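# Load three balls into a balanced pivoting tray

## Task

A tray sits on one pivot inside a transparent cover. Get exactly one ball into each of its three seats, feeding them through the chutes in the cover's roof if you like. Release each ball only once its bottom is below the chute's rim, since letting go higher can lose some or all of the credit. Keep the load balanced at all times, because an uneven tray tips at once and the balls roll away.

## Robot and tools

Robots: three Kinova Gen3 arms, arm1, arm2 and arm3, each ending in a five-fingered right hand with a wrist camera (arm1_cam_wrist, arm2_cam_wrist, arm3_cam_wrist). There are also two fixed cameras, cam_high and cam_low. Base feet in the scene frame: arm1 at (+0.533, +0.035, +0.784), arm2 at (-0.147, +0.525, +0.745), arm3 at (-0.176, -0.469, +0.749). Each foot faces its own +x. The surfaces beneath the arms are at z=+0.720. Reach is about 1.06 m from the joint1 axis.

Frame: one scene frame, in metres, origin on the floor, +z up. The hand point sits 0.045 m in front of the palm. Its +z runs along the straightened fingers, +y points out of the palm, and +x runs across the palm away from the thumb. Straight fingers extend 0.06 to 0.07 m past the point and lie 0.06 m behind it along -y. The wrist bracket on the little-finger side sticks out up to 0.10 m and can strike things. Take joints 1, 3 and 5 at 0 and joint7 at 1.57 with the fingers aimed down: the palm then faces right and the thumb sits toward the foot. The wrist camera is on the little-finger side, looking at the hand point about 30 degrees off toward the thumb. The printed hand position gets less accurate at long reach.

move: the arguments are arm1, arm2, arm3 (one object per arm, each optional) and cameras. cameras is a list of names or ["all"]; [] gives none. If you leave it out, you get no images when an action is sent and all images when nothing is sent.
- joints: absolute targets, one key per joint. joint1_rad to joint7_rad are in radians. Ranges: joint1, joint3, joint5 and joint7 are ±6.283; joint2 is ±2.249; joint4 is ±2.579; joint6 is ±2.099. A joint counts as done within ±0.01. Positive joint1 turns the arm clockwise seen from above. At joint2 = 0 the arm points up, and positive tips it forward. Hand keys run from -1 to 1, where +1 is open or straight and -1 is closed: hand_little, hand_ring, hand_middle, hand_index, and hand_thumb_bend. For hand_thumb_turn, +1 puts the thumb beside the palm and -1 puts it opposite the fingers. hand_force_limit (-1 to 1) sets the closing stop force, linear from about 0 to 10 N (15 N for the thumb). hand_speed (-0.96 to 1) is close to zero at -1 and reaches full at +0.48. Each scene starts at force limit 0 and speed -0.8.
- min_time_s: 0.1 to 8 s, goes next to joints. It sets the shortest duration for that arm's joint motions. The joint rate cap is 1.39 rad/s for joints 1-4 and 1.22 rad/s for joints 5-7.
- target: seven numbers [x, y, z, qw, qx, qy, qz]. This is an absolute pose of the hand point in the scene frame, in metres plus a unit quaternion in wxyz order. The hand moves in a straight line toward it, starting from its current hand_target. If you send target, joints may hold only the hand keys. speed ranges from 0.002 to 0.5 m/s (default 0.25), and rotation is limited to twice that value in rad/s. All hand paths in one action finish together and are cut off after 10 s. An action lasts at most 15 s. Each control step clamps the commanded pose to within 70 mm and 16 degrees of the measured one. A hand may lag behind, drift, or overshoot its speed, most of all when the arm is nearly straight.
All parts of an action begin at once. An arm left out of an action can keep pushing toward its old target. A move with no action just reports the full state and images.

wait: seconds, from 0 to 10, plus optional cameras. Commands nothing new.
zoom_image: camera plus region [x0, y0, x1, y1], given in pixels from the top-left of that camera's latest image, at most 504 by 504. It only works for cameras in the newest image set.
show_instructions: takes no arguments and shows the reference pages.
finished_scene: scene (always 1, can be omitted). Ends the scene permanently, and the tray has to stay correctly loaded on its own.

Results: "move" lists the robots that were commanded. "as last shown" marks an idle robot whose status reads "not commanded". hand and hand_target give poses, where hand_target is the pose the held joint targets would produce. Status words:
- done: within 1 cm and 2 degrees.
- off_target: at rest short of the goal, possibly still pushing.
- time_out: the joint holds where it stopped.
- not_followed: the hand target was dropped.
- "joint command not followed" / "pose unreachable": a safety check is withholding the targets.
hand_stopped_by gives six words, in the order little, ring, middle, index, thumb_bend, thumb_turn: moving, target, force, stalled, or fault. The *_load_n values are fingertip force in N, positive when the finger is pushed open. A grip that slips shows up as loads falling to about 0. Joint velocities are in rad/s, and "within noise" means the arm is still. Joint torques and Flange force show contacts and loads, with some offset and error. Watch for MOTOR HOT, OVER-TEMPERATURE FAULT, and limit_stop_at_motor_heat (in that last case, resend the affected target).

Gripping: a finger motor starts only when its target changes by at least 0.002. It stops at the target or when its load reaches the force limit, then locks. To squeeze harder, raise hand_force_limit and send a target closed further than the current reading. Close at hand_speed -0.94 or lower for a gentle grip. A ball roughly 0.035-0.065 m thick can be wrapped with the thumb turned in front, or pinched between the thumb tip and the index pad.

Avoid:
- Arms pressing hard against each other, and closing fingers onto another arm. The safety check does not stop fingers and may act too late.
- Torque faults from hits, or from a joint straying more than 5 degrees. Limits are 104.5 N m on joints 1-4 and 51.3 N m on joints 5-7. A fault stops the arm for 10 s.
- The weak drives, which give way under modest loads (about 19-53 N m).
- Overheating from holding a stretched pose for a long time.
- Dropping balls, letting go while moving, or releasing above a chute rim.
- Loading the tray unevenly: plan to put the balls in together or in a balanced way.
- Knocking anything out of the work area.
Loose objects may get an occasional small push. If a move or wait is refused or cut off by a stop, the later calls in that same reply are skipped.

Each tool is called after ">>>" as name(argument=value, ...), one argument or row to a line, values as JSON.

Reference images:

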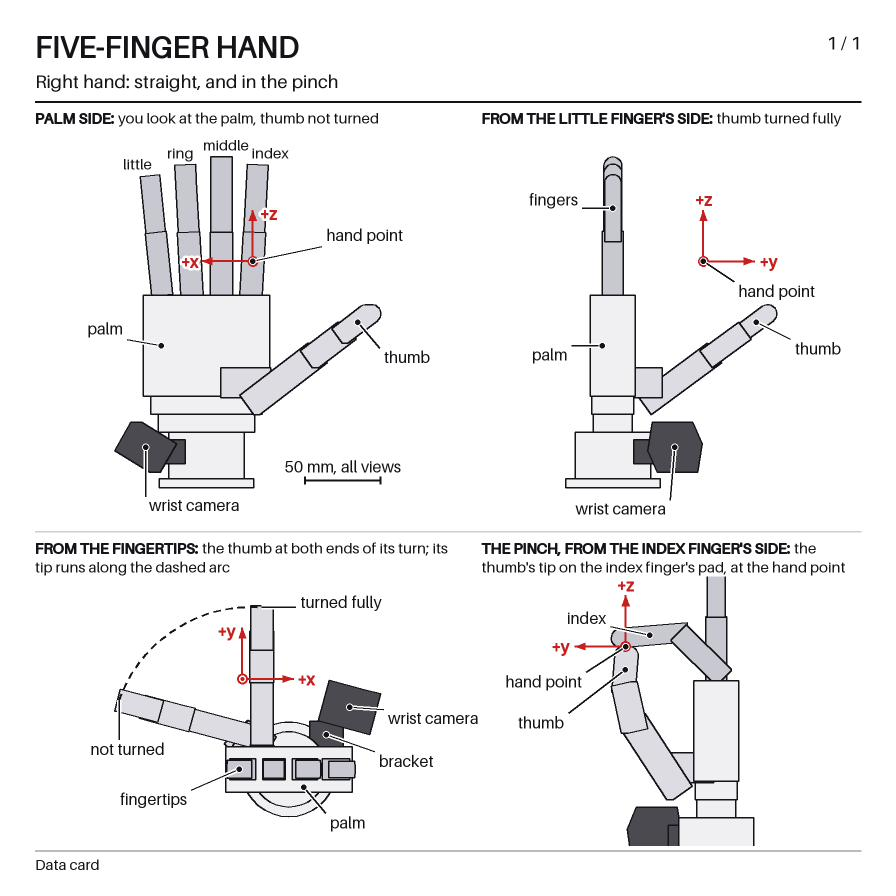

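## Session

>>> move(
)

Scene clock: 0.00 s.
Joint torques (N m): no reading
Flange force (N): no reading
Joint velocities: within noise
arm1.joint_positions: joint1_rad=-0.140 joint2_rad=-0.462 joint3_rad=-0.115 joint4_rad=+1.452 joint5_rad=-0.037 joint6_rad=+1.963 joint7_rad=-2.249 hand_little=+1.000 hand_ring=+1.000 hand_middle=+1.000 hand_index=+1.000 hand_thumb_turn=+1.000 hand_thumb_bend=+1.000 hand_force_limit=+0.000 hand_speed=-0.800
arm1.joint_status: not commanded
arm1.hand_stopped_by: target,target,target,target,target,target
arm1.little_load_n: -0.5
arm1.ring_load_n: 0.0
arm1.middle_load_n: 0.0
arm1.index_load_n: 0.0
arm1.thumb_bend_load_n: 0.0
arm1.thumb_turn_load_n: 0.0
arm1.hand: x=+0.3615 y=-0.0693 z=+1.3109 quat_wxyz=(-0.036, -0.988, +0.129, +0.083) (m; scene frame)
arm1.hand_target: x=+0.3615 y=-0.0693 z=+1.3109 quat_wxyz=(-0.036, -0.988, +0.129, +0.083) (m; scene frame)
arm1.hand_status: not commanded
arm2.joint_positions: joint1_rad=+0.329 joint2_rad=-0.371 joint3_rad=-0.158 joint4_rad=+1.392 joint5_rad=-0.097 joint6_rad=+1.927 joint7_rad=-2.242 hand_little=+1.000 hand_ring=+1.000 hand_middle=+1.000 hand_index=+1.000 hand_thumb_turn=+1.000 hand_thumb_bend=+1.000 hand_force_limit=+0.000 hand_speed=-0.800
arm2.joint_status: not commanded
arm2.hand_stopped_by: target,target,target,target,target,target
arm2.little_load_n: 0.0
arm2.ring_load_n: 0.0
arm2.middle_load_n: 0.0
arm2.index_load_n: 0.0
arm2.thumb_bend_load_n: 0.0
arm2.thumb_turn_load_n: 0.0
arm2.hand: x=-0.1179 y=+0.2814 z=+1.2794 quat_wxyz=(-0.086, -0.904, -0.418, +0.028) (m; scene frame)
arm2.hand_target: x=-0.1179 y=+0.2814 z=+1.2794 quat_wxyz=(-0.086, -0.904, -0.418, +0.028) (m; scene frame)
arm2.hand_status: not commanded
arm3.joint_positions: joint1_rad=-0.891 joint2_rad=-0.412 joint3_rad=-0.041 joint4_rad=+1.429 joint5_rad=+0.031 joint6_rad=+1.953 joint7_rad=-1.888 hand_little=+1.000 hand_ring=+1.000 hand_middle=+1.000 hand_index=+1.000 hand_thumb_turn=+1.000 hand_thumb_bend=+1.000 hand_force_limit=+0.000 hand_speed=-0.800
arm3.joint_status: not commanded
arm3.hand_stopped_by: target,target,target,target,target,target
arm3.little_load_n: 0.0
arm3.ring_load_n: 0.0
arm3.middle_load_n: 0.0
arm3.index_load_n: 0.0
arm3.thumb_bend_load_n: 0.0
arm3.thumb_turn_load_n: 0.0
arm3.hand: x=-0.3297 y=-0.3451 z=+1.2758 quat_wxyz=(-0.048, +0.843, -0.530, -0.082) (m; scene frame)
arm3.hand_target: x=-0.3297 y=-0.3451 z=+1.2758 quat_wxyz=(-0.048, +0.843, -0.530, -0.082) (m; scene frame)
arm3.hand_status: not commanded
pictures: arm1_cam_wrist, arm2_cam_wrist, arm3_cam_wrist, cam_high, cam_low
Images, in order (width x height): arm1_cam_wrist 672x504, arm2_cam_wrist 672x504, arm3_cam_wrist 672x504, cam_high 672x504, cam_low 672x504.

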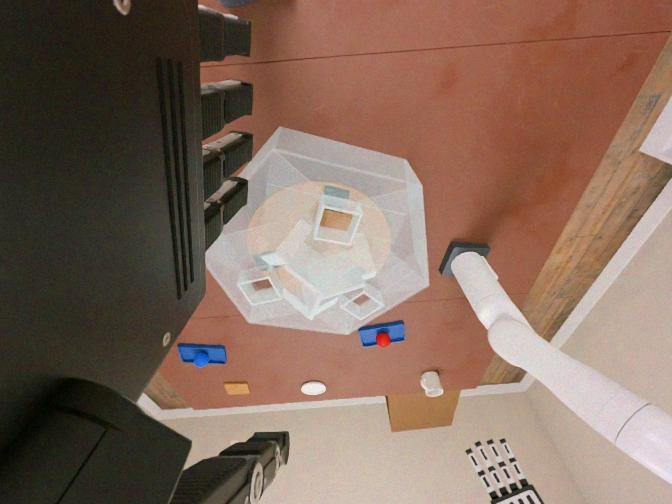

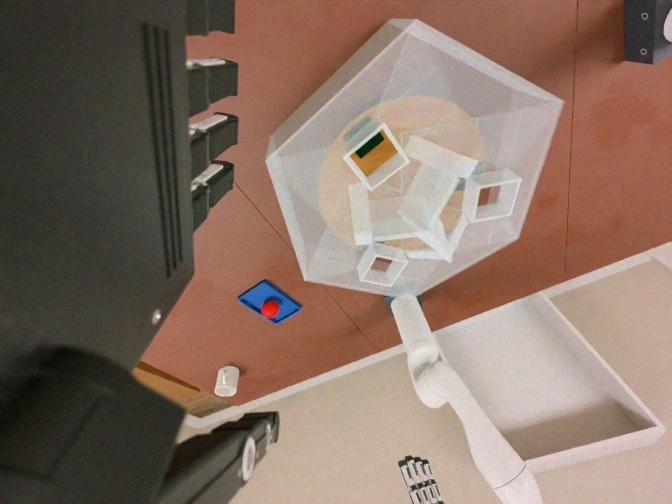

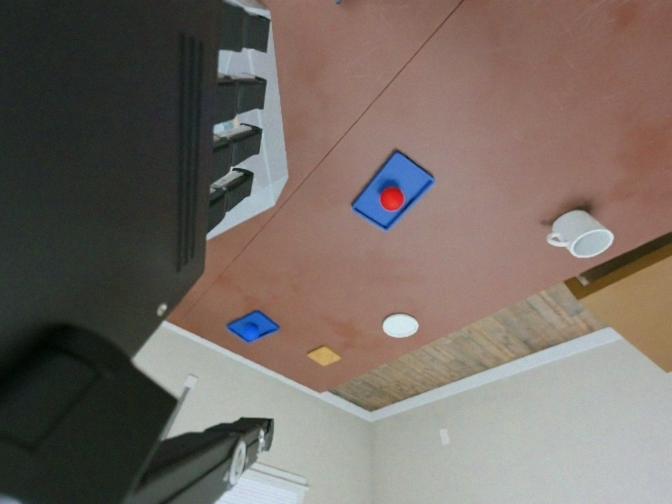

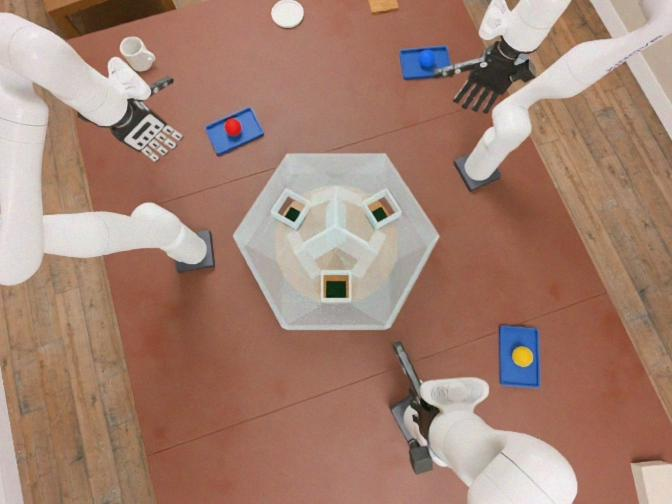

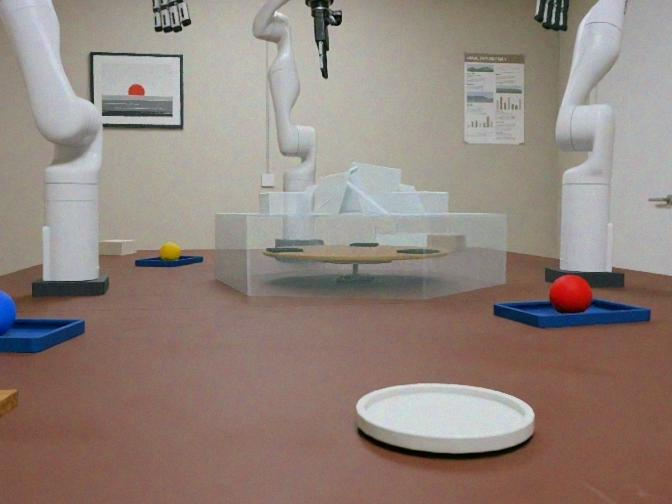

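>>> zoom_image(
  camera="cam_high",
  region=[220, 140, 450, 340],
)

>>> zoom_image(
  camera="cam_low",
  region=[200, 130, 520, 370],
)

>>> zoom_image(
  camera="cam_low",
  region=[440, 220, 672, 360],
)

>>> zoom_image(
  camera="cam_high",
  region=[380, 20, 560, 160],
)

>>> zoom_image(
  camera="arm3_cam_wrist",
  region=[300, 120, 480, 260],
)

Scaled by 2.191 from the camera's image (finer frame: 960x720).

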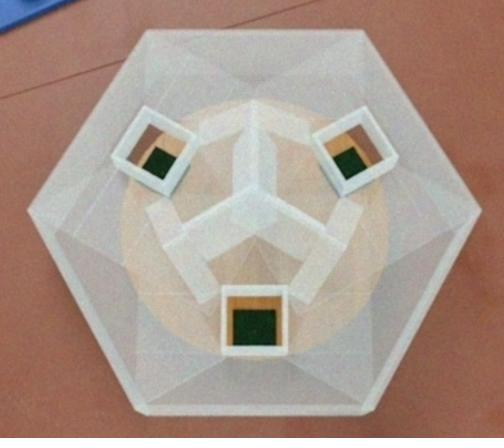

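Scaled by 1.575 from the camera's image (finer frame: 960x720).

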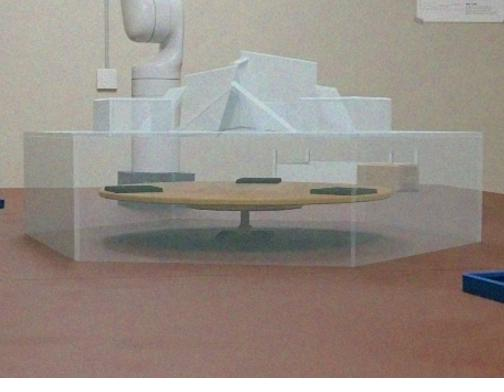

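Scaled by 2.172 from the camera's image (finer frame: 960x720).

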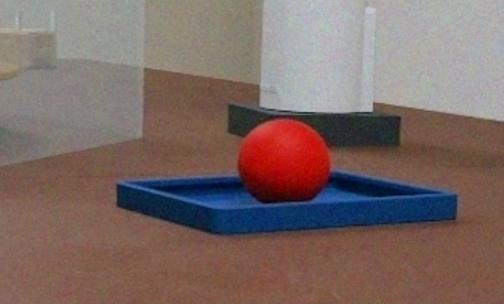

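Scaled by 2.800 from the camera's image (finer frame: 960x720).

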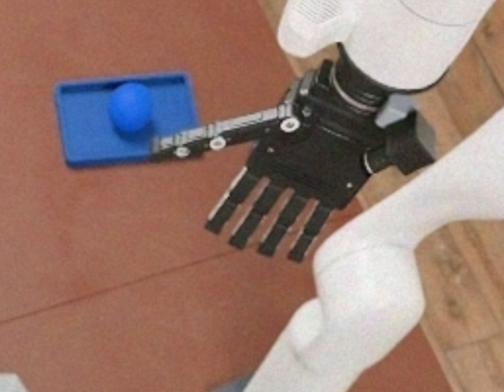

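Scaled by 2.800 from the camera's image (finer frame: 960x720).

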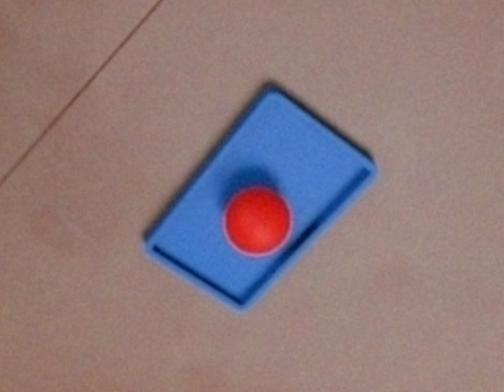

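>>> move(
  arm1={"joints": {"joint7_rad": -0.68, "hand_speed": 0.2, "hand_thumb_turn": -1, "hand_index": 0.8, "hand_middle": 0.8, "hand_ring": -1, "hand_little": -1}, "min_time_s": 3},
  arm2={"joints": {"joint7_rad": 0.56, "hand_speed": 0.2, "hand_thumb_turn": -1, "hand_index": 0.8, "hand_middle": 0.8, "hand_ring": -1, "hand_little": -1}, "min_time_s": 4},
  arm3={"target": [-0.523, -0.217, 0.938, 0.3904, -0.8175, 0.3812, -0.1821], "speed": 0.2, "joints": {"hand_speed": 0.2, "hand_thumb_turn": -1, "hand_index": 0.8, "hand_middle": 0.8, "hand_ring": -1, "hand_little": -1}},
  cameras=["all"],
)

Scene clock: 161.60 s.
Joint torques (N m): arm1=[0.65 1.45 0.16 -6.66 0.07 -0.5 0.07] | arm2=[-0.59 -1.22 -0.31 -8.54 -0.15 0.05 0.29] | arm3=[0.08 -17.39 0.22 -4.12 1.31 2.06 0.01]
Flange force (N): arm1=[0.5 -0.3 -2.2] | arm2=[1.1 0.9 5.1] | arm3=[-2.0 2.0 -1.6]
move: arm1 done; arm2 done; arm3 done
Joint velocities: within noise
arm1.joint_positions: joint1_rad=-0.140 joint2_rad=-0.462 joint3_rad=-0.115 joint4_rad=+1.452 joint5_rad=-0.037 joint6_rad=+1.963 joint7_rad=-0.680 hand_little=-1.000 hand_ring=-1.000 hand_middle=+0.800 hand_index=+0.800 hand_thumb_turn=-1.000 hand_thumb_bend=+1.000 hand_force_limit=+0.000 hand_speed=+0.200
arm1.joint_status: all done
arm1.hand_stopped_by: target,target,target,target,target,target
arm1.little_load_n: 0.0
arm1.ring_load_n: 0.0
arm1.middle_load_n: 0.0
arm1.index_load_n: 0.0
arm1.thumb_bend_load_n: 0.0
arm1.thumb_turn_load_n: 0.0
arm1.hand: x=+0.4555 y=-0.0647 z=+1.2941 quat_wxyz=(+0.034, -0.790, -0.607, +0.084)
arm1.hand_target: x=+0.4555 y=-0.0647 z=+1.2941 quat_wxyz=(+0.034, -0.790, -0.607, +0.084)
arm1.hand_status: not commanded
arm2.joint_positions: joint1_rad=+0.329 joint2_rad=-0.371 joint3_rad=-0.158 joint4_rad=+1.392 joint5_rad=-0.097 joint6_rad=+1.927 joint7_rad=+0.560 hand_little=-1.000 hand_ring=-1.000 hand_middle=+0.800 hand_index=+0.800 hand_thumb_turn=-1.000 hand_thumb_bend=+1.000 hand_force_limit=+0.000 hand_speed=+0.200
arm2.joint_status: all done
arm2.hand_stopped_by: target,target,target,target,target,target
arm2.little_load_n: 0.0
arm2.ring_load_n: 0.0
arm2.middle_load_n: 0.0
arm2.index_load_n: 0.0
arm2.thumb_bend_load_n: 0.0
arm2.thumb_turn_load_n: 0.0
arm2.hand: x=-0.1473 y=+0.4092 z=+1.2555 quat_wxyz=(+0.013, +0.260, -0.961, +0.089)
arm2.hand_target: x=-0.1473 y=+0.4092 z=+1.2555 quat_wxyz=(+0.013, +0.260, -0.961, +0.089)
arm2.hand_status: not commanded
arm3.joint_positions: joint1_rad=-1.263 joint2_rad=+0.676 joint3_rad=-0.504 joint4_rad=+1.572 joint5_rad=+0.780 joint6_rad=+1.780 joint7_rad=-2.679 hand_little=-1.000 hand_ring=-1.000 hand_middle=+0.800 hand_index=+0.800 hand_thumb_turn=-1.000 hand_thumb_bend=+1.000 hand_force_limit=+0.000 hand_speed=+0.200
arm3.joint_status: all done
arm3.hand_stopped_by: target,target,target,target,target,target
arm3.little_load_n: 0.0
arm3.ring_load_n: 0.0
arm3.middle_load_n: 0.0
arm3.index_load_n: 0.0
arm3.thumb_bend_load_n: 0.0
arm3.thumb_turn_load_n: 0.0
arm3.hand: x=-0.5230 y=-0.2170 z=+0.9380 quat_wxyz=(-0.391, +0.818, -0.381, +0.182)
arm3.hand_target: x=-0.5230 y=-0.2170 z=+0.9380 quat_wxyz=(-0.391, +0.818, -0.381, +0.182)
arm3.hand_status: done (0.000 m and 0.0 deg from the pose sent, 0.410 m and 53.0 deg at the start)
pictures: arm1_cam_wrist, arm2_cam_wrist, arm3_cam_wrist, cam_high, cam_low
Images, in order (width x height): arm1_cam_wrist 672x504, arm2_cam_wrist 672x504, arm3_cam_wrist 672x504, cam_high 672x504, cam_low 672x504.

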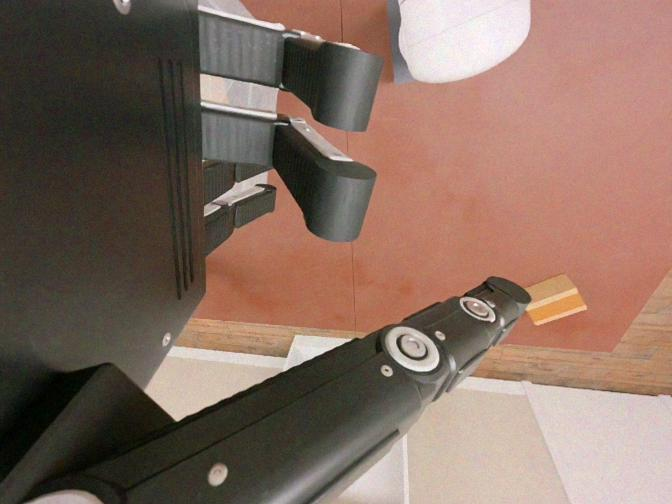

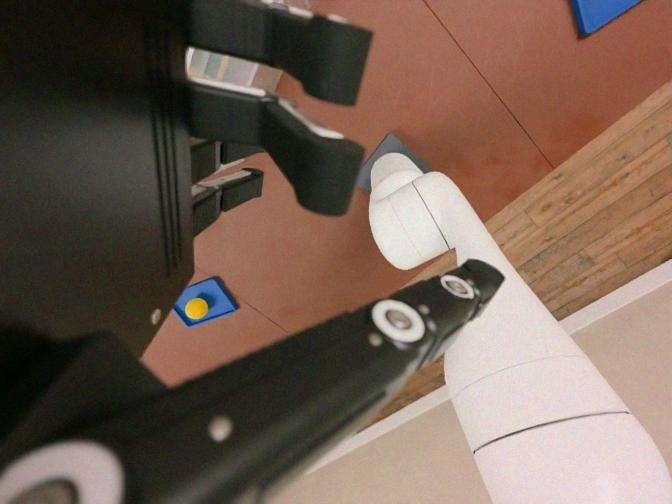

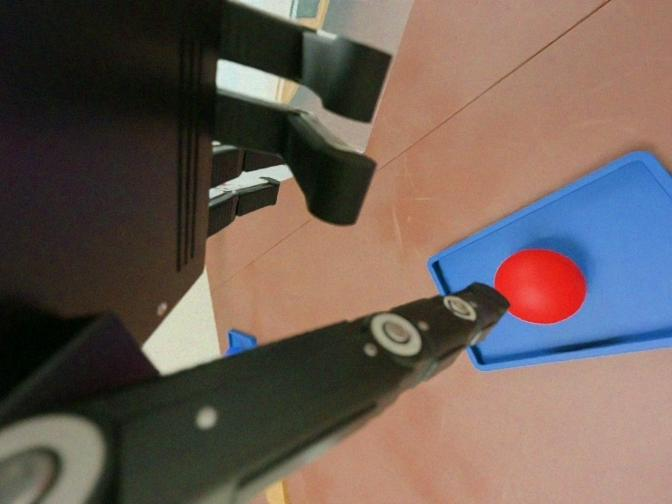

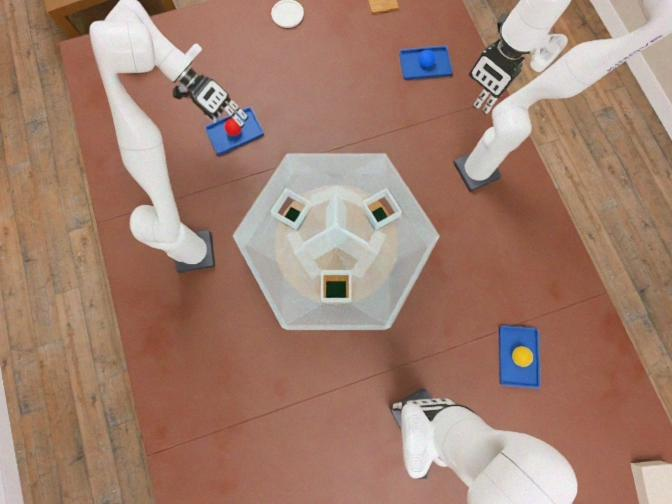

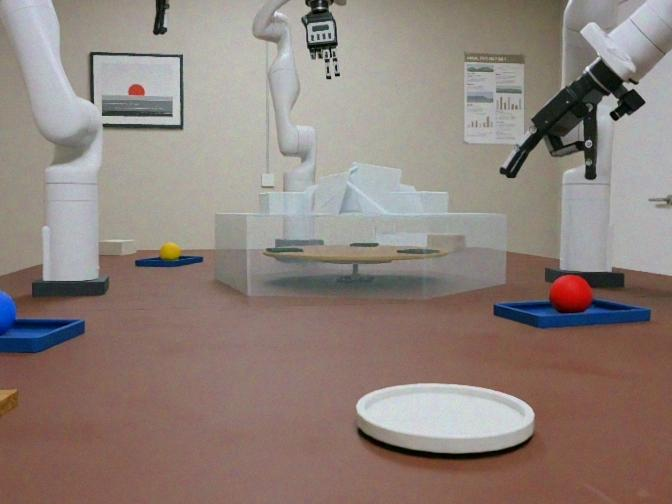

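>>> move(
  arm1={"target": [0.45, 0.44, 0.98, 0.3418, -0.7156, -0.5491, 0.2623], "speed": 0.2},
  arm2={"target": [-0.61, 0.47, 0.96, 0.1648, -0.3452, 0.8333, -0.398], "speed": 0.2},
  arm3={"target": [-0.615, -0.187, 0.88, 0.3904, -0.8175, 0.3812, -0.1821], "speed": 0.1},
  cameras=["all"],
)

Scene clock: 205.03 s.
Joint torques (N m): arm1=[0.72 15.92 -7.37 -1.32 -0.39 -1.87 0.07] | arm2=[-0.46 20.22 -6.38 -4.86 -1.77 0.97 0.28] | arm3=[0.1 -21.52 0.35 -4.36 1.37 2 0.04]
Flange force (N): arm1=[2.5 -0.6 0.8] | arm2=[-6.7 -3.8 7.7] | arm3=[-3.1 2.7 -1.6]
move: arm1 done; arm2 done; arm3 done
Joint velocities: within noise
arm1.joint_positions: joint1_rad=-0.457 joint2_rad=-1.671 joint3_rad=+0.832 joint4_rad=+1.931 joint5_rad=+1.136 joint6_rad=+1.431 joint7_rad=+0.223 hand_little=-1.000 hand_ring=-1.000 hand_middle=+0.800 hand_index=+0.800 hand_thumb_turn=-1.000 hand_thumb_bend=+1.000 hand_force_limit=+0.000 hand_speed=+0.200
arm1.joint_status: not commanded
arm1.hand_stopped_by: target,target,target,target,target,target
arm1.little_load_n: 0.0
arm1.ring_load_n: 0.0
arm1.middle_load_n: 0.0
arm1.index_load_n: 0.0
arm1.thumb_bend_load_n: 0.0
arm1.thumb_turn_load_n: 0.0
arm1.hand: x=+0.4500 y=+0.4400 z=+0.9800 quat_wxyz=(+0.342, -0.716, -0.549, +0.262)
arm1.hand_target: x=+0.4500 y=+0.4400 z=+0.9800 quat_wxyz=(+0.342, -0.716, -0.549, +0.262)
arm1.hand_status: done (0.000 m and 0.0 deg from the pose sent, 0.594 m and 42.4 deg at the start)
arm2.joint_positions: joint1_rad=-0.950 joint2_rad=-1.131 joint3_rad=+1.881 joint4_rad=+0.927 joint5_rad=+0.180 joint6_rad=+1.928 joint7_rad=+1.833 hand_little=-1.000 hand_ring=-1.000 hand_middle=+0.800 hand_index=+0.800 hand_thumb_turn=-1.000 hand_thumb_bend=+1.000 hand_force_limit=+0.000 hand_speed=+0.200
arm2.joint_status: not commanded
arm2.hand_stopped_by: target,target,target,target,target,target
arm2.little_load_n: 0.0
arm2.ring_load_n: 0.0
arm2.middle_load_n: 0.0
arm2.index_load_n: 0.0
arm2.thumb_bend_load_n: 0.0
arm2.thumb_turn_load_n: 0.0
arm2.hand: x=-0.6100 y=+0.4700 z=+0.9600 quat_wxyz=(-0.165, +0.345, -0.834, +0.398)
arm2.hand_target: x=-0.6100 y=+0.4700 z=+0.9600 quat_wxyz=(-0.165, +0.345, -0.834, +0.398)
arm2.hand_status: done (0.000 m and 0.0 deg from the pose sent, 0.552 m and 44.8 deg at the start)
arm3.joint_positions: joint1_rad=-1.328 joint2_rad=+0.937 joint3_rad=-0.449 joint4_rad=+1.223 joint5_rad=+0.875 joint6_rad=+1.827 joint7_rad=-2.592 hand_little=-1.000 hand_ring=-1.000 hand_middle=+0.800 hand_index=+0.800 hand_thumb_turn=-1.000 hand_thumb_bend=+1.000 hand_force_limit=+0.000 hand_speed=+0.200
arm3.joint_status: not commanded
arm3.hand_stopped_by: target,target,target,target,target,target
arm3.little_load_n: 0.0
arm3.ring_load_n: 0.0
arm3.middle_load_n: 0.0
arm3.index_load_n: 0.0
arm3.thumb_bend_load_n: 0.0
arm3.thumb_turn_load_n: 0.0
arm3.hand: x=-0.6150 y=-0.1870 z=+0.8800 quat_wxyz=(-0.391, +0.818, -0.381, +0.182)
arm3.hand_target: x=-0.6150 y=-0.1870 z=+0.8800 quat_wxyz=(-0.391, +0.818, -0.381, +0.182)
arm3.hand_status: done (0.000 m and 0.0 deg from the pose sent, 0.113 m and 0.0 deg at the start)
pictures: arm1_cam_wrist, arm2_cam_wrist, arm3_cam_wrist, cam_high, cam_low
Images, in order (width x height): arm1_cam_wrist 672x504, arm2_cam_wrist 672x504, arm3_cam_wrist 672x504, cam_high 672x504, cam_low 672x504.

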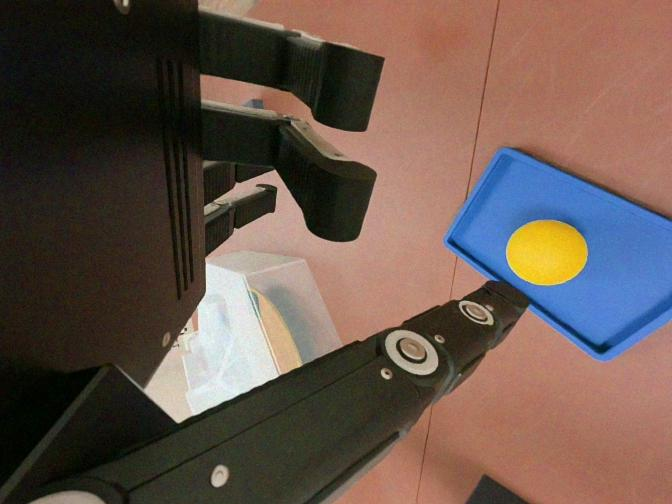

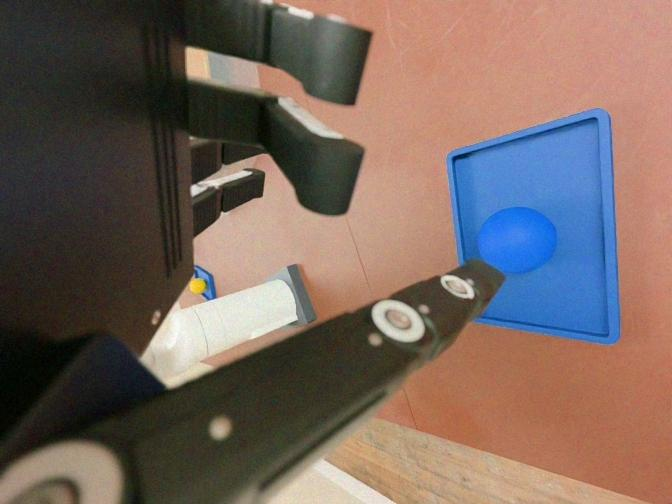

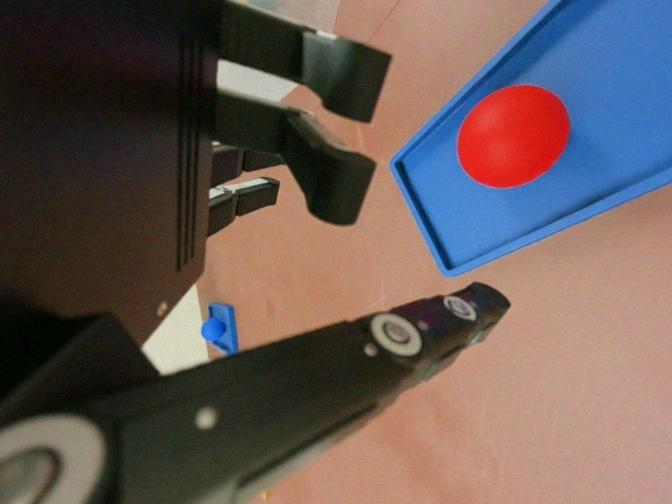

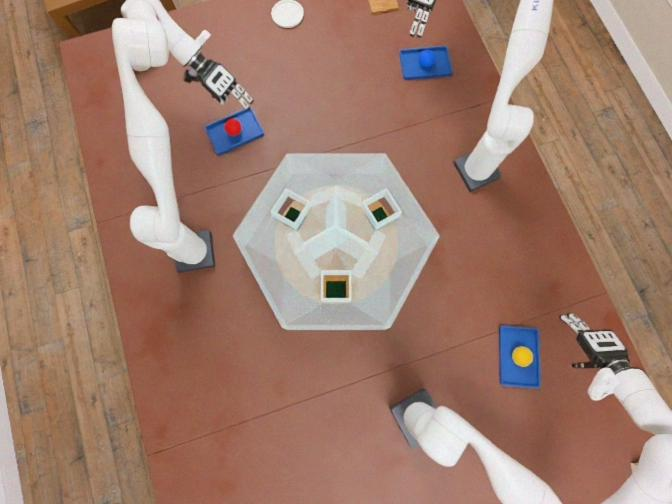

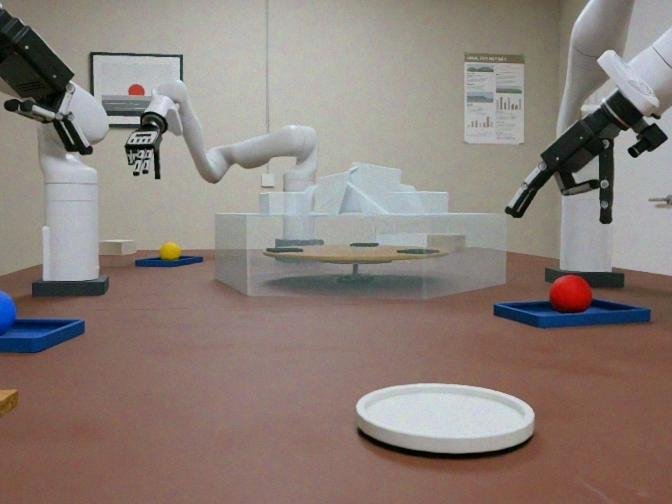

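>>> zoom_image(
  camera="cam_high",
  region=[150, 20, 300, 170],
)

>>> zoom_image(
  camera="cam_high",
  region=[370, 0, 520, 110],
)

>>> zoom_image(
  camera="cam_high",
  region=[480, 290, 660, 410],
)

Scaled by 3.360 from the camera's image (finer frame: 960x720).

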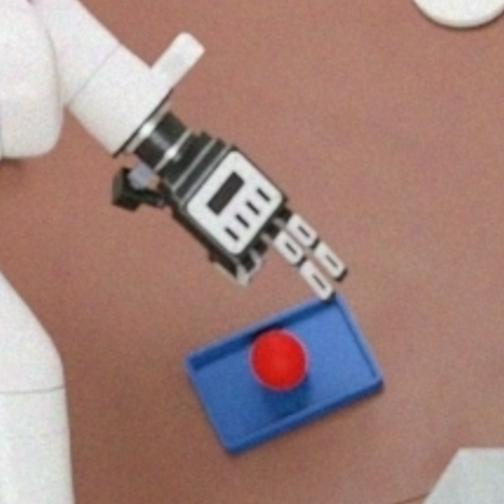

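Scaled by 3.360 from the camera's image (finer frame: 960x720).

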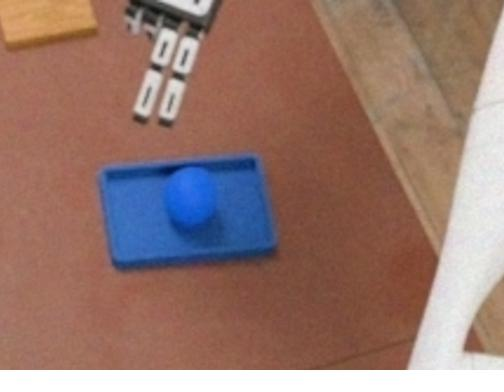

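Scaled by 2.800 from the camera's image (finer frame: 960x720).

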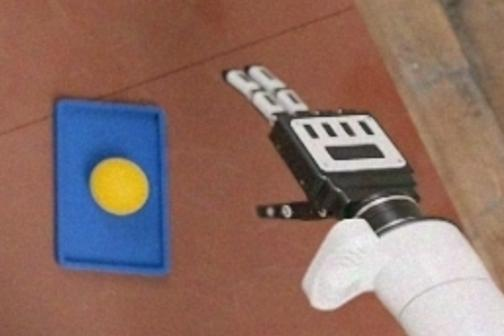

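>>> move(
  arm1={"target": [0.4556, 0.406, 0.853, 0.3418, -0.7156, -0.5491, 0.2623], "speed": 0.1},
  arm2={"target": [-0.612, 0.541, 0.853, 0.1648, -0.3452, 0.8333, -0.398], "speed": 0.1},
  arm3={"target": [-0.5776, -0.2166, 0.83, 0.3904, -0.8175, 0.3812, -0.1821], "speed": 0.1},
  cameras=["all"],
)

>>> zoom_image(
  camera="cam_high",
  region=[150, 20, 300, 170],
)

>>> zoom_image(
  camera="cam_high",
  region=[370, 0, 520, 110],
)

>>> zoom_image(
  camera="cam_high",
  region=[480, 290, 660, 410],
)

Scene clock: 274.33 s.
Joint torques (N m): arm1=[0.7 14.13 -6.84 0.7 -0.54 -1.8 0.06] | arm2=[-0.45 21 -6.6 -4.11 -1.7 1.29 0.27] | arm3=[0.14 -20.26 0.14 -3.39 1.13 2.14 0.02]
Flange force (N): arm1=[2.7 -0.3 1.4] | arm2=[-5.9 -5.5 7.3] | arm3=[-2.2 2.7 -1.4]
move: arm1 done; arm2 done; arm3 done
Joint velocities: within noise
arm1.joint_positions: joint1_rad=-0.338 joint2_rad=-1.953 joint3_rad=+0.994 joint4_rad=+2.134 joint5_rad=+1.320 joint6_rad=+1.404 joint7_rad=+0.299 hand_little=-1.000 hand_ring=-1.000 hand_middle=+0.800 hand_index=+0.800 hand_thumb_turn=-1.000 hand_thumb_bend=+1.000 hand_force_limit=+0.000 hand_speed=+0.200
arm1.joint_status: not commanded
arm1.hand_stopped_by: target,target,target,target,target,target
arm1.little_load_n: 0.0
arm1.ring_load_n: 0.0
arm1.middle_load_n: 0.0
arm1.index_load_n: 0.0
arm1.thumb_bend_load_n: 0.0
arm1.thumb_turn_load_n: 0.0
arm1.hand: x=+0.4556 y=+0.4060 z=+0.8530 quat_wxyz=(+0.342, -0.716, -0.549, +0.262)
arm1.hand_target: x=+0.4556 y=+0.4060 z=+0.8530 quat_wxyz=(+0.342, -0.716, -0.549, +0.262)
arm1.hand_status: done (0.000 m and 0.0 deg from the pose sent, 0.132 m and 0.0 deg at the start)
arm2.joint_positions: joint1_rad=-0.852 joint2_rad=-1.277 joint3_rad=+1.945 joint4_rad=+0.966 joint5_rad=+0.320 joint6_rad=+1.881 joint7_rad=+2.015 hand_little=-1.000 hand_ring=-1.000 hand_middle=+0.800 hand_index=+0.800 hand_thumb_turn=-1.000 hand_thumb_bend=+1.000 hand_force_limit=+0.000 hand_speed=+0.200
arm2.joint_status: not commanded
arm2.hand_stopped_by: target,target,target,target,target,target
arm2.little_load_n: 0.0
arm2.ring_load_n: 0.0
arm2.middle_load_n: 0.0
arm2.index_load_n: 0.0
arm2.thumb_bend_load_n: 0.0
arm2.thumb_turn_load_n: 0.0
arm2.hand: x=-0.6120 y=+0.5410 z=+0.8530 quat_wxyz=(-0.165, +0.345, -0.834, +0.398)
arm2.hand_target: x=-0.6120 y=+0.5410 z=+0.8530 quat_wxyz=(-0.165, +0.345, -0.834, +0.398)
arm2.hand_status: done (0.000 m and 0.0 deg from the pose sent, 0.128 m and 0.0 deg at the start)
arm3.joint_positions: joint1_rad=-1.332 joint2_rad=+0.938 joint3_rad=-0.467 joint4_rad=+1.440 joint5_rad=+0.843 joint6_rad=+1.699 joint7_rad=-2.774 hand_little=-1.000 hand_ring=-1.000 hand_middle=+0.800 hand_index=+0.800 hand_thumb_turn=-1.000 hand_thumb_bend=+1.000 hand_force_limit=+0.000 hand_speed=+0.200
arm3.joint_status: not commanded
arm3.hand_stopped_by: target,target,target,target,target,target
arm3.little_load_n: 0.0
arm3.ring_load_n: 0.0
arm3.middle_load_n: 0.0
arm3.index_load_n: 0.0
arm3.thumb_bend_load_n: 0.0
arm3.thumb_turn_load_n: 0.0
arm3.hand: x=-0.5776 y=-0.2166 z=+0.8300 quat_wxyz=(-0.391, +0.818, -0.381, +0.182)
arm3.hand_target: x=-0.5776 y=-0.2166 z=+0.8300 quat_wxyz=(-0.391, +0.818, -0.381, +0.182)
arm3.hand_status: done (0.000 m and 0.0 deg from the pose sent, 0.069 m and 0.0 deg at the start)
pictures: arm1_cam_wrist, arm2_cam_wrist, arm3_cam_wrist, cam_high, cam_low
Images, in order (width x height): arm1_cam_wrist 672x504, arm2_cam_wrist 672x504, arm3_cam_wrist 672x504, cam_high 672x504, cam_low 672x504.

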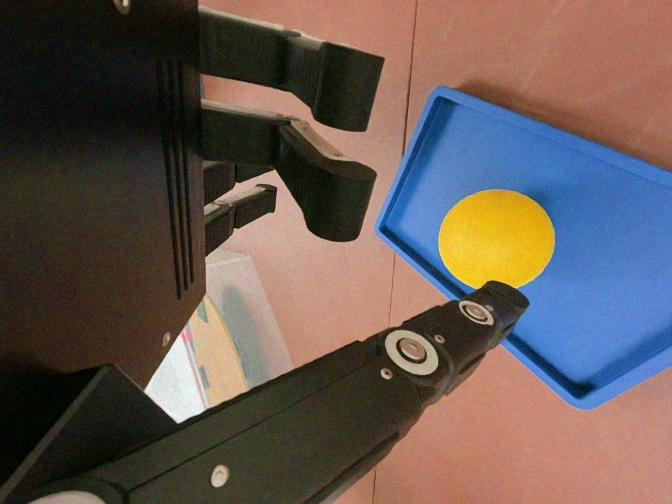

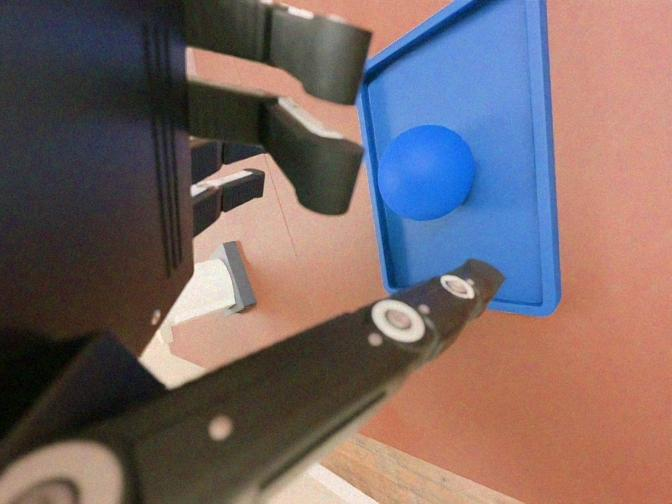

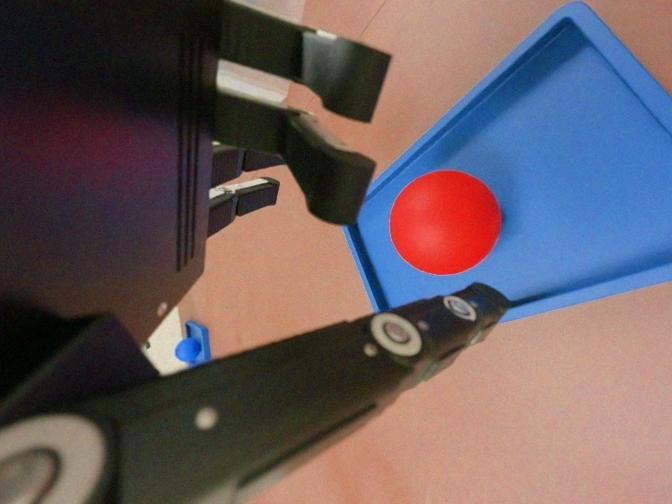

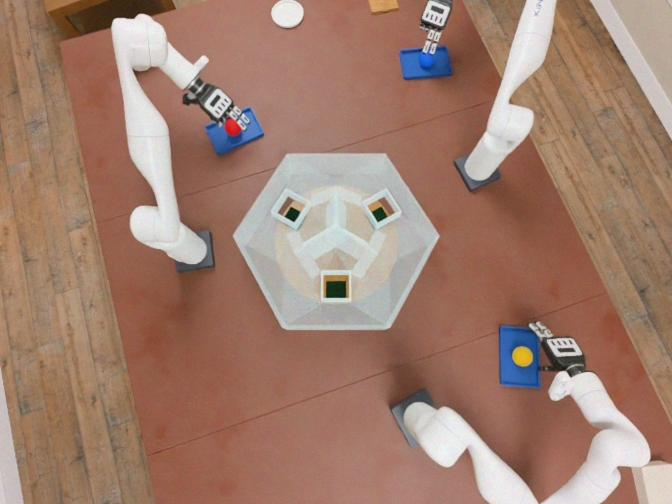

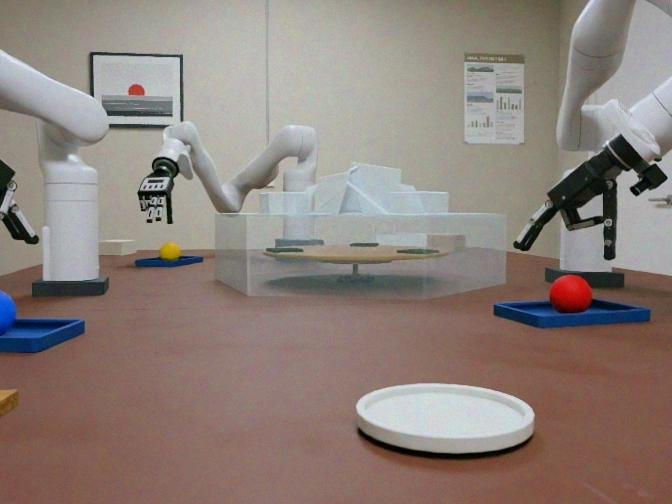

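Scaled by 3.360 from the camera's image (finer frame: 960x720).

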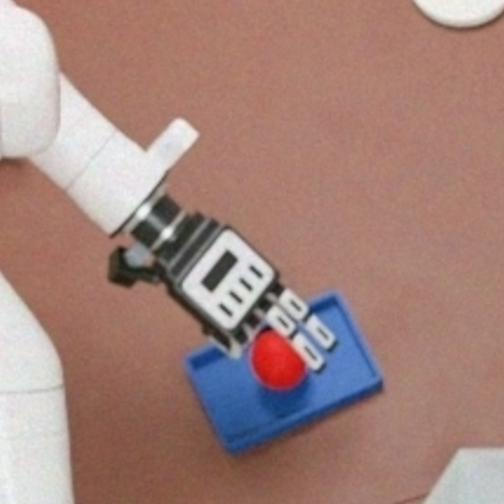

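Scaled by 3.360 from the camera's image (finer frame: 960x720).

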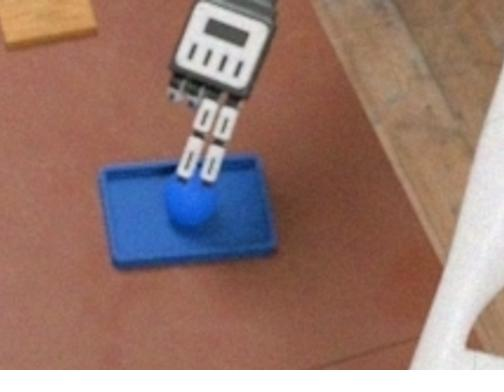

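Scaled by 2.800 from the camera's image (finer frame: 960x720).

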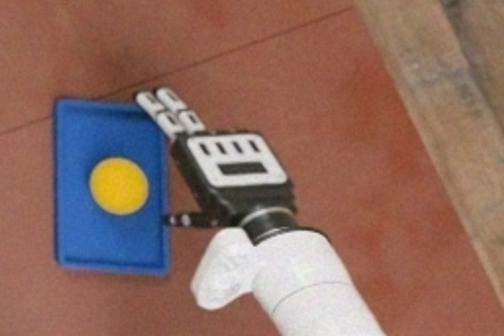

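>>> move(
  arm1={"target": [0.4876, 0.389, 0.816, 0.3418, -0.7156, -0.5491, 0.2623], "speed": 0.1},
  arm2={"target": [-0.612, 0.545, 0.816, 0.1648, -0.3452, 0.8333, -0.398], "speed": 0.1},
  arm3={"target": [-0.5946, -0.2186, 0.811, 0.3904, -0.8175, 0.3812, -0.1821], "speed": 0.1},
  cameras=["all"],
)

>>> zoom_image(
  camera="cam_high",
  region=[180, 60, 280, 160],
)

>>> zoom_image(
  camera="cam_high",
  region=[380, 0, 480, 100],
)

>>> zoom_image(
  camera="cam_high",
  region=[490, 300, 590, 400],
)

Scene clock: 314.73 s.
Joint torques (N m): arm1=[0.68 13.39 -6.46 1.54 -0.77 -1.74 0.04] | arm2=[-0.41 21.07 -6.6 -3.82 -1.68 1.32 0.28] | arm3=[0.14 -20.97 0.15 -3.41 1.16 2.11 0.02]
Flange force (N): arm1=[3.0 -0.2 1.2] | arm2=[-5.8 -6.1 6.7] | arm3=[-2.3 2.8 -1.5]
move: arm1 done; arm2 done; arm3 done
Joint velocities: within noise
arm1.joint_positions: joint1_rad=-0.220 joint2_rad=-2.051 joint3_rad=+1.041 joint4_rad=+2.147 joint5_rad=+1.323 joint6_rad=+1.452 joint7_rad=+0.421 hand_little=-1.000 hand_ring=-1.000 hand_middle=+0.800 hand_index=+0.800 hand_thumb_turn=-1.000 hand_thumb_bend=+1.000 hand_force_limit=+0.000 hand_speed=+0.200
arm1.joint_status: not commanded
arm1.hand_stopped_by: target,target,target,target,target,target
arm1.little_load_n: 0.0
arm1.ring_load_n: 0.0
arm1.middle_load_n: 0.0
arm1.index_load_n: 0.0
arm1.thumb_bend_load_n: 0.0
arm1.thumb_turn_load_n: 0.0
arm1.hand: x=+0.4876 y=+0.3890 z=+0.8160 quat_wxyz=(+0.342, -0.716, -0.549, +0.262)
arm1.hand_target: x=+0.4876 y=+0.3890 z=+0.8160 quat_wxyz=(+0.342, -0.716, -0.549, +0.262)
arm1.hand_status: done (0.000 m and 0.0 deg from the pose sent, 0.052 m and 0.0 deg at the start)
arm2.joint_positions: joint1_rad=-0.847 joint2_rad=-1.328 joint3_rad=+1.965 joint4_rad=+0.979 joint5_rad=+0.358 joint6_rad=+1.840 joint7_rad=+2.050 hand_little=-1.000 hand_ring=-1.000 hand_middle=+0.800 hand_index=+0.800 hand_thumb_turn=-1.000 hand_thumb_bend=+1.000 hand_force_limit=+0.000 hand_speed=+0.200
arm2.joint_status: not commanded
arm2.hand_stopped_by: target,target,target,target,target,target
arm2.little_load_n: 0.0
arm2.ring_load_n: 0.0
arm2.middle_load_n: 0.0
arm2.index_load_n: 0.0
arm2.thumb_bend_load_n: 0.0
arm2.thumb_turn_load_n: 0.0
arm2.hand: x=-0.6120 y=+0.5450 z=+0.8160 quat_wxyz=(-0.165, +0.345, -0.834, +0.398)
arm2.hand_target: x=-0.6120 y=+0.5450 z=+0.8160 quat_wxyz=(-0.165, +0.345, -0.834, +0.398)
arm2.hand_status: done (0.000 m and 0.0 deg from the pose sent, 0.037 m and 0.0 deg at the start)
arm3.joint_positions: joint1_rad=-1.354 joint2_rad=+0.996 joint3_rad=-0.459 joint4_rad=+1.375 joint5_rad=+0.853 joint6_rad=+1.704 joint7_rad=-2.772 hand_little=-1.000 hand_ring=-1.000 hand_middle=+0.800 hand_index=+0.800 hand_thumb_turn=-1.000 hand_thumb_bend=+1.000 hand_force_limit=+0.000 hand_speed=+0.200
arm3.joint_status: not commanded
arm3.hand_stopped_by: target,target,target,target,target,target
arm3.little_load_n: 0.0
arm3.ring_load_n: 0.0
arm3.middle_load_n: 0.0
arm3.index_load_n: 0.0
arm3.thumb_bend_load_n: 0.0
arm3.thumb_turn_load_n: 0.0
arm3.hand: x=-0.5946 y=-0.2186 z=+0.8110 quat_wxyz=(-0.391, +0.818, -0.381, +0.182)
arm3.hand_target: x=-0.5946 y=-0.2186 z=+0.8110 quat_wxyz=(-0.391, +0.818, -0.381, +0.182)
arm3.hand_status: done (0.000 m and 0.0 deg from the pose sent, 0.026 m and 0.0 deg at the start)
pictures: arm1_cam_wrist, arm2_cam_wrist, arm3_cam_wrist, cam_high, cam_low
Images, in order (width x height): arm1_cam_wrist 672x504, arm2_cam_wrist 672x504, arm3_cam_wrist 672x504, cam_high 672x504, cam_low 672x504.

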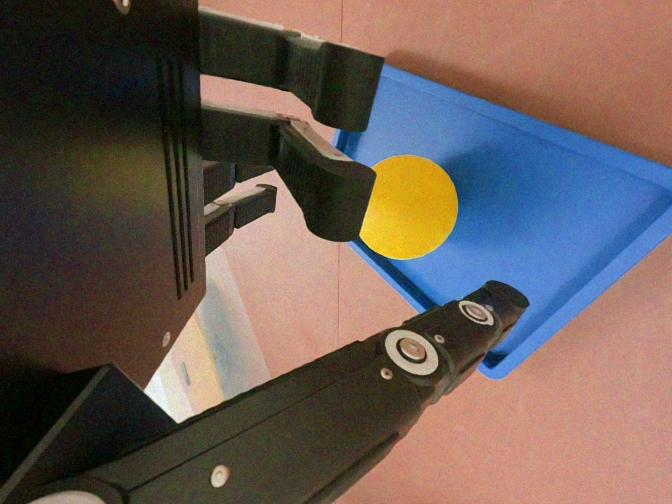

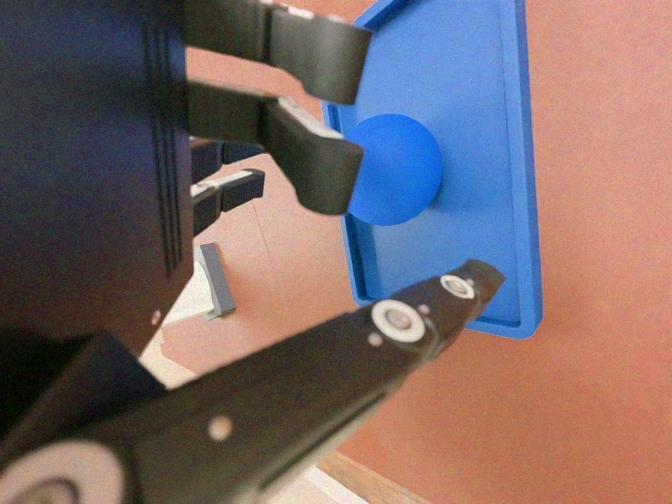

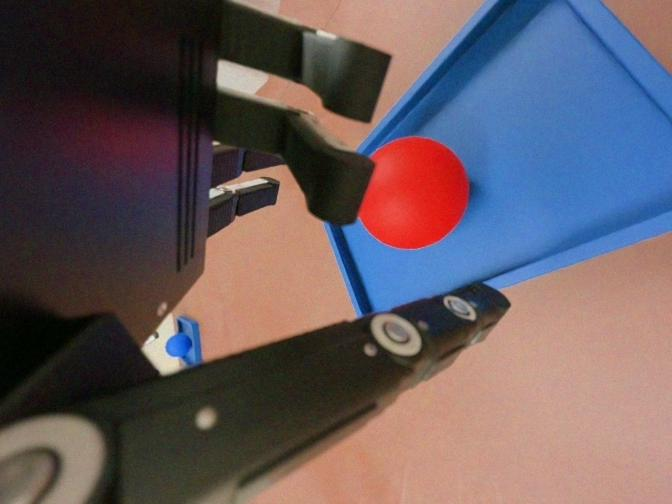

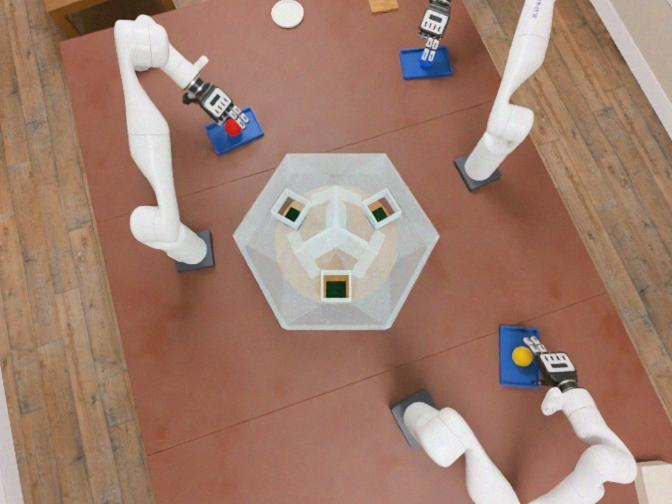

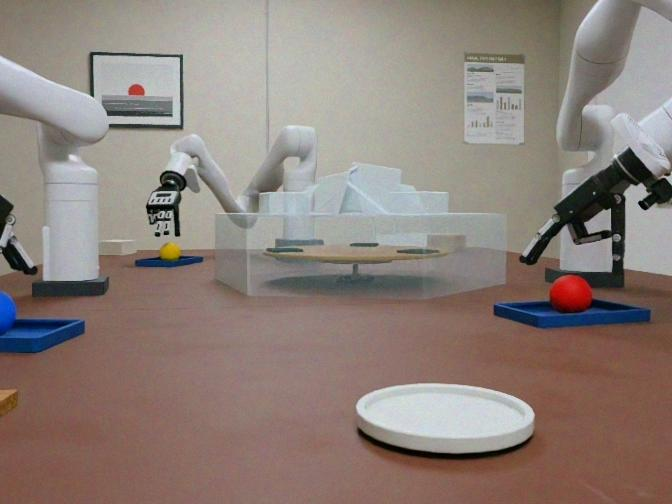

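Scaled by 5.040 from the camera's image (finer frame: 960x720).

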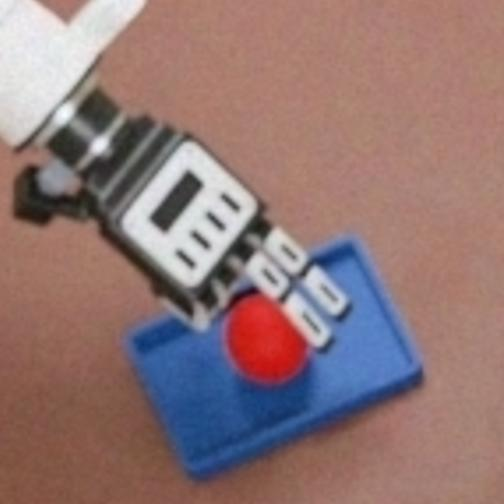

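Scaled by 5.040 from the camera's image (finer frame: 960x720).

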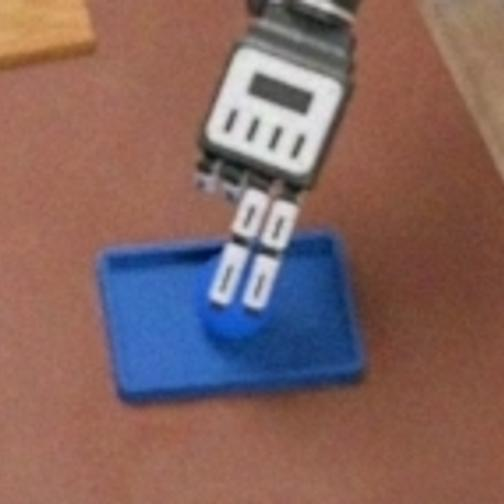

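Scaled by 5.040 from the camera's image (finer frame: 960x720).

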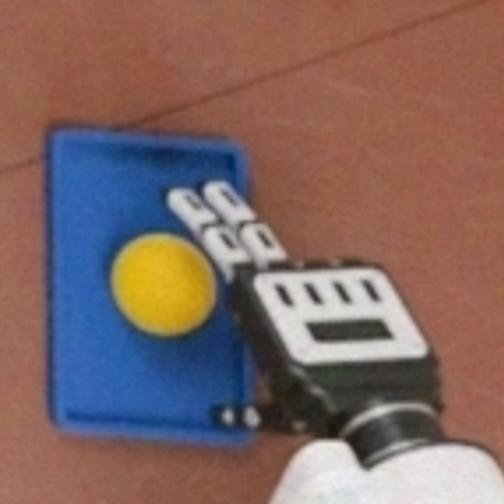

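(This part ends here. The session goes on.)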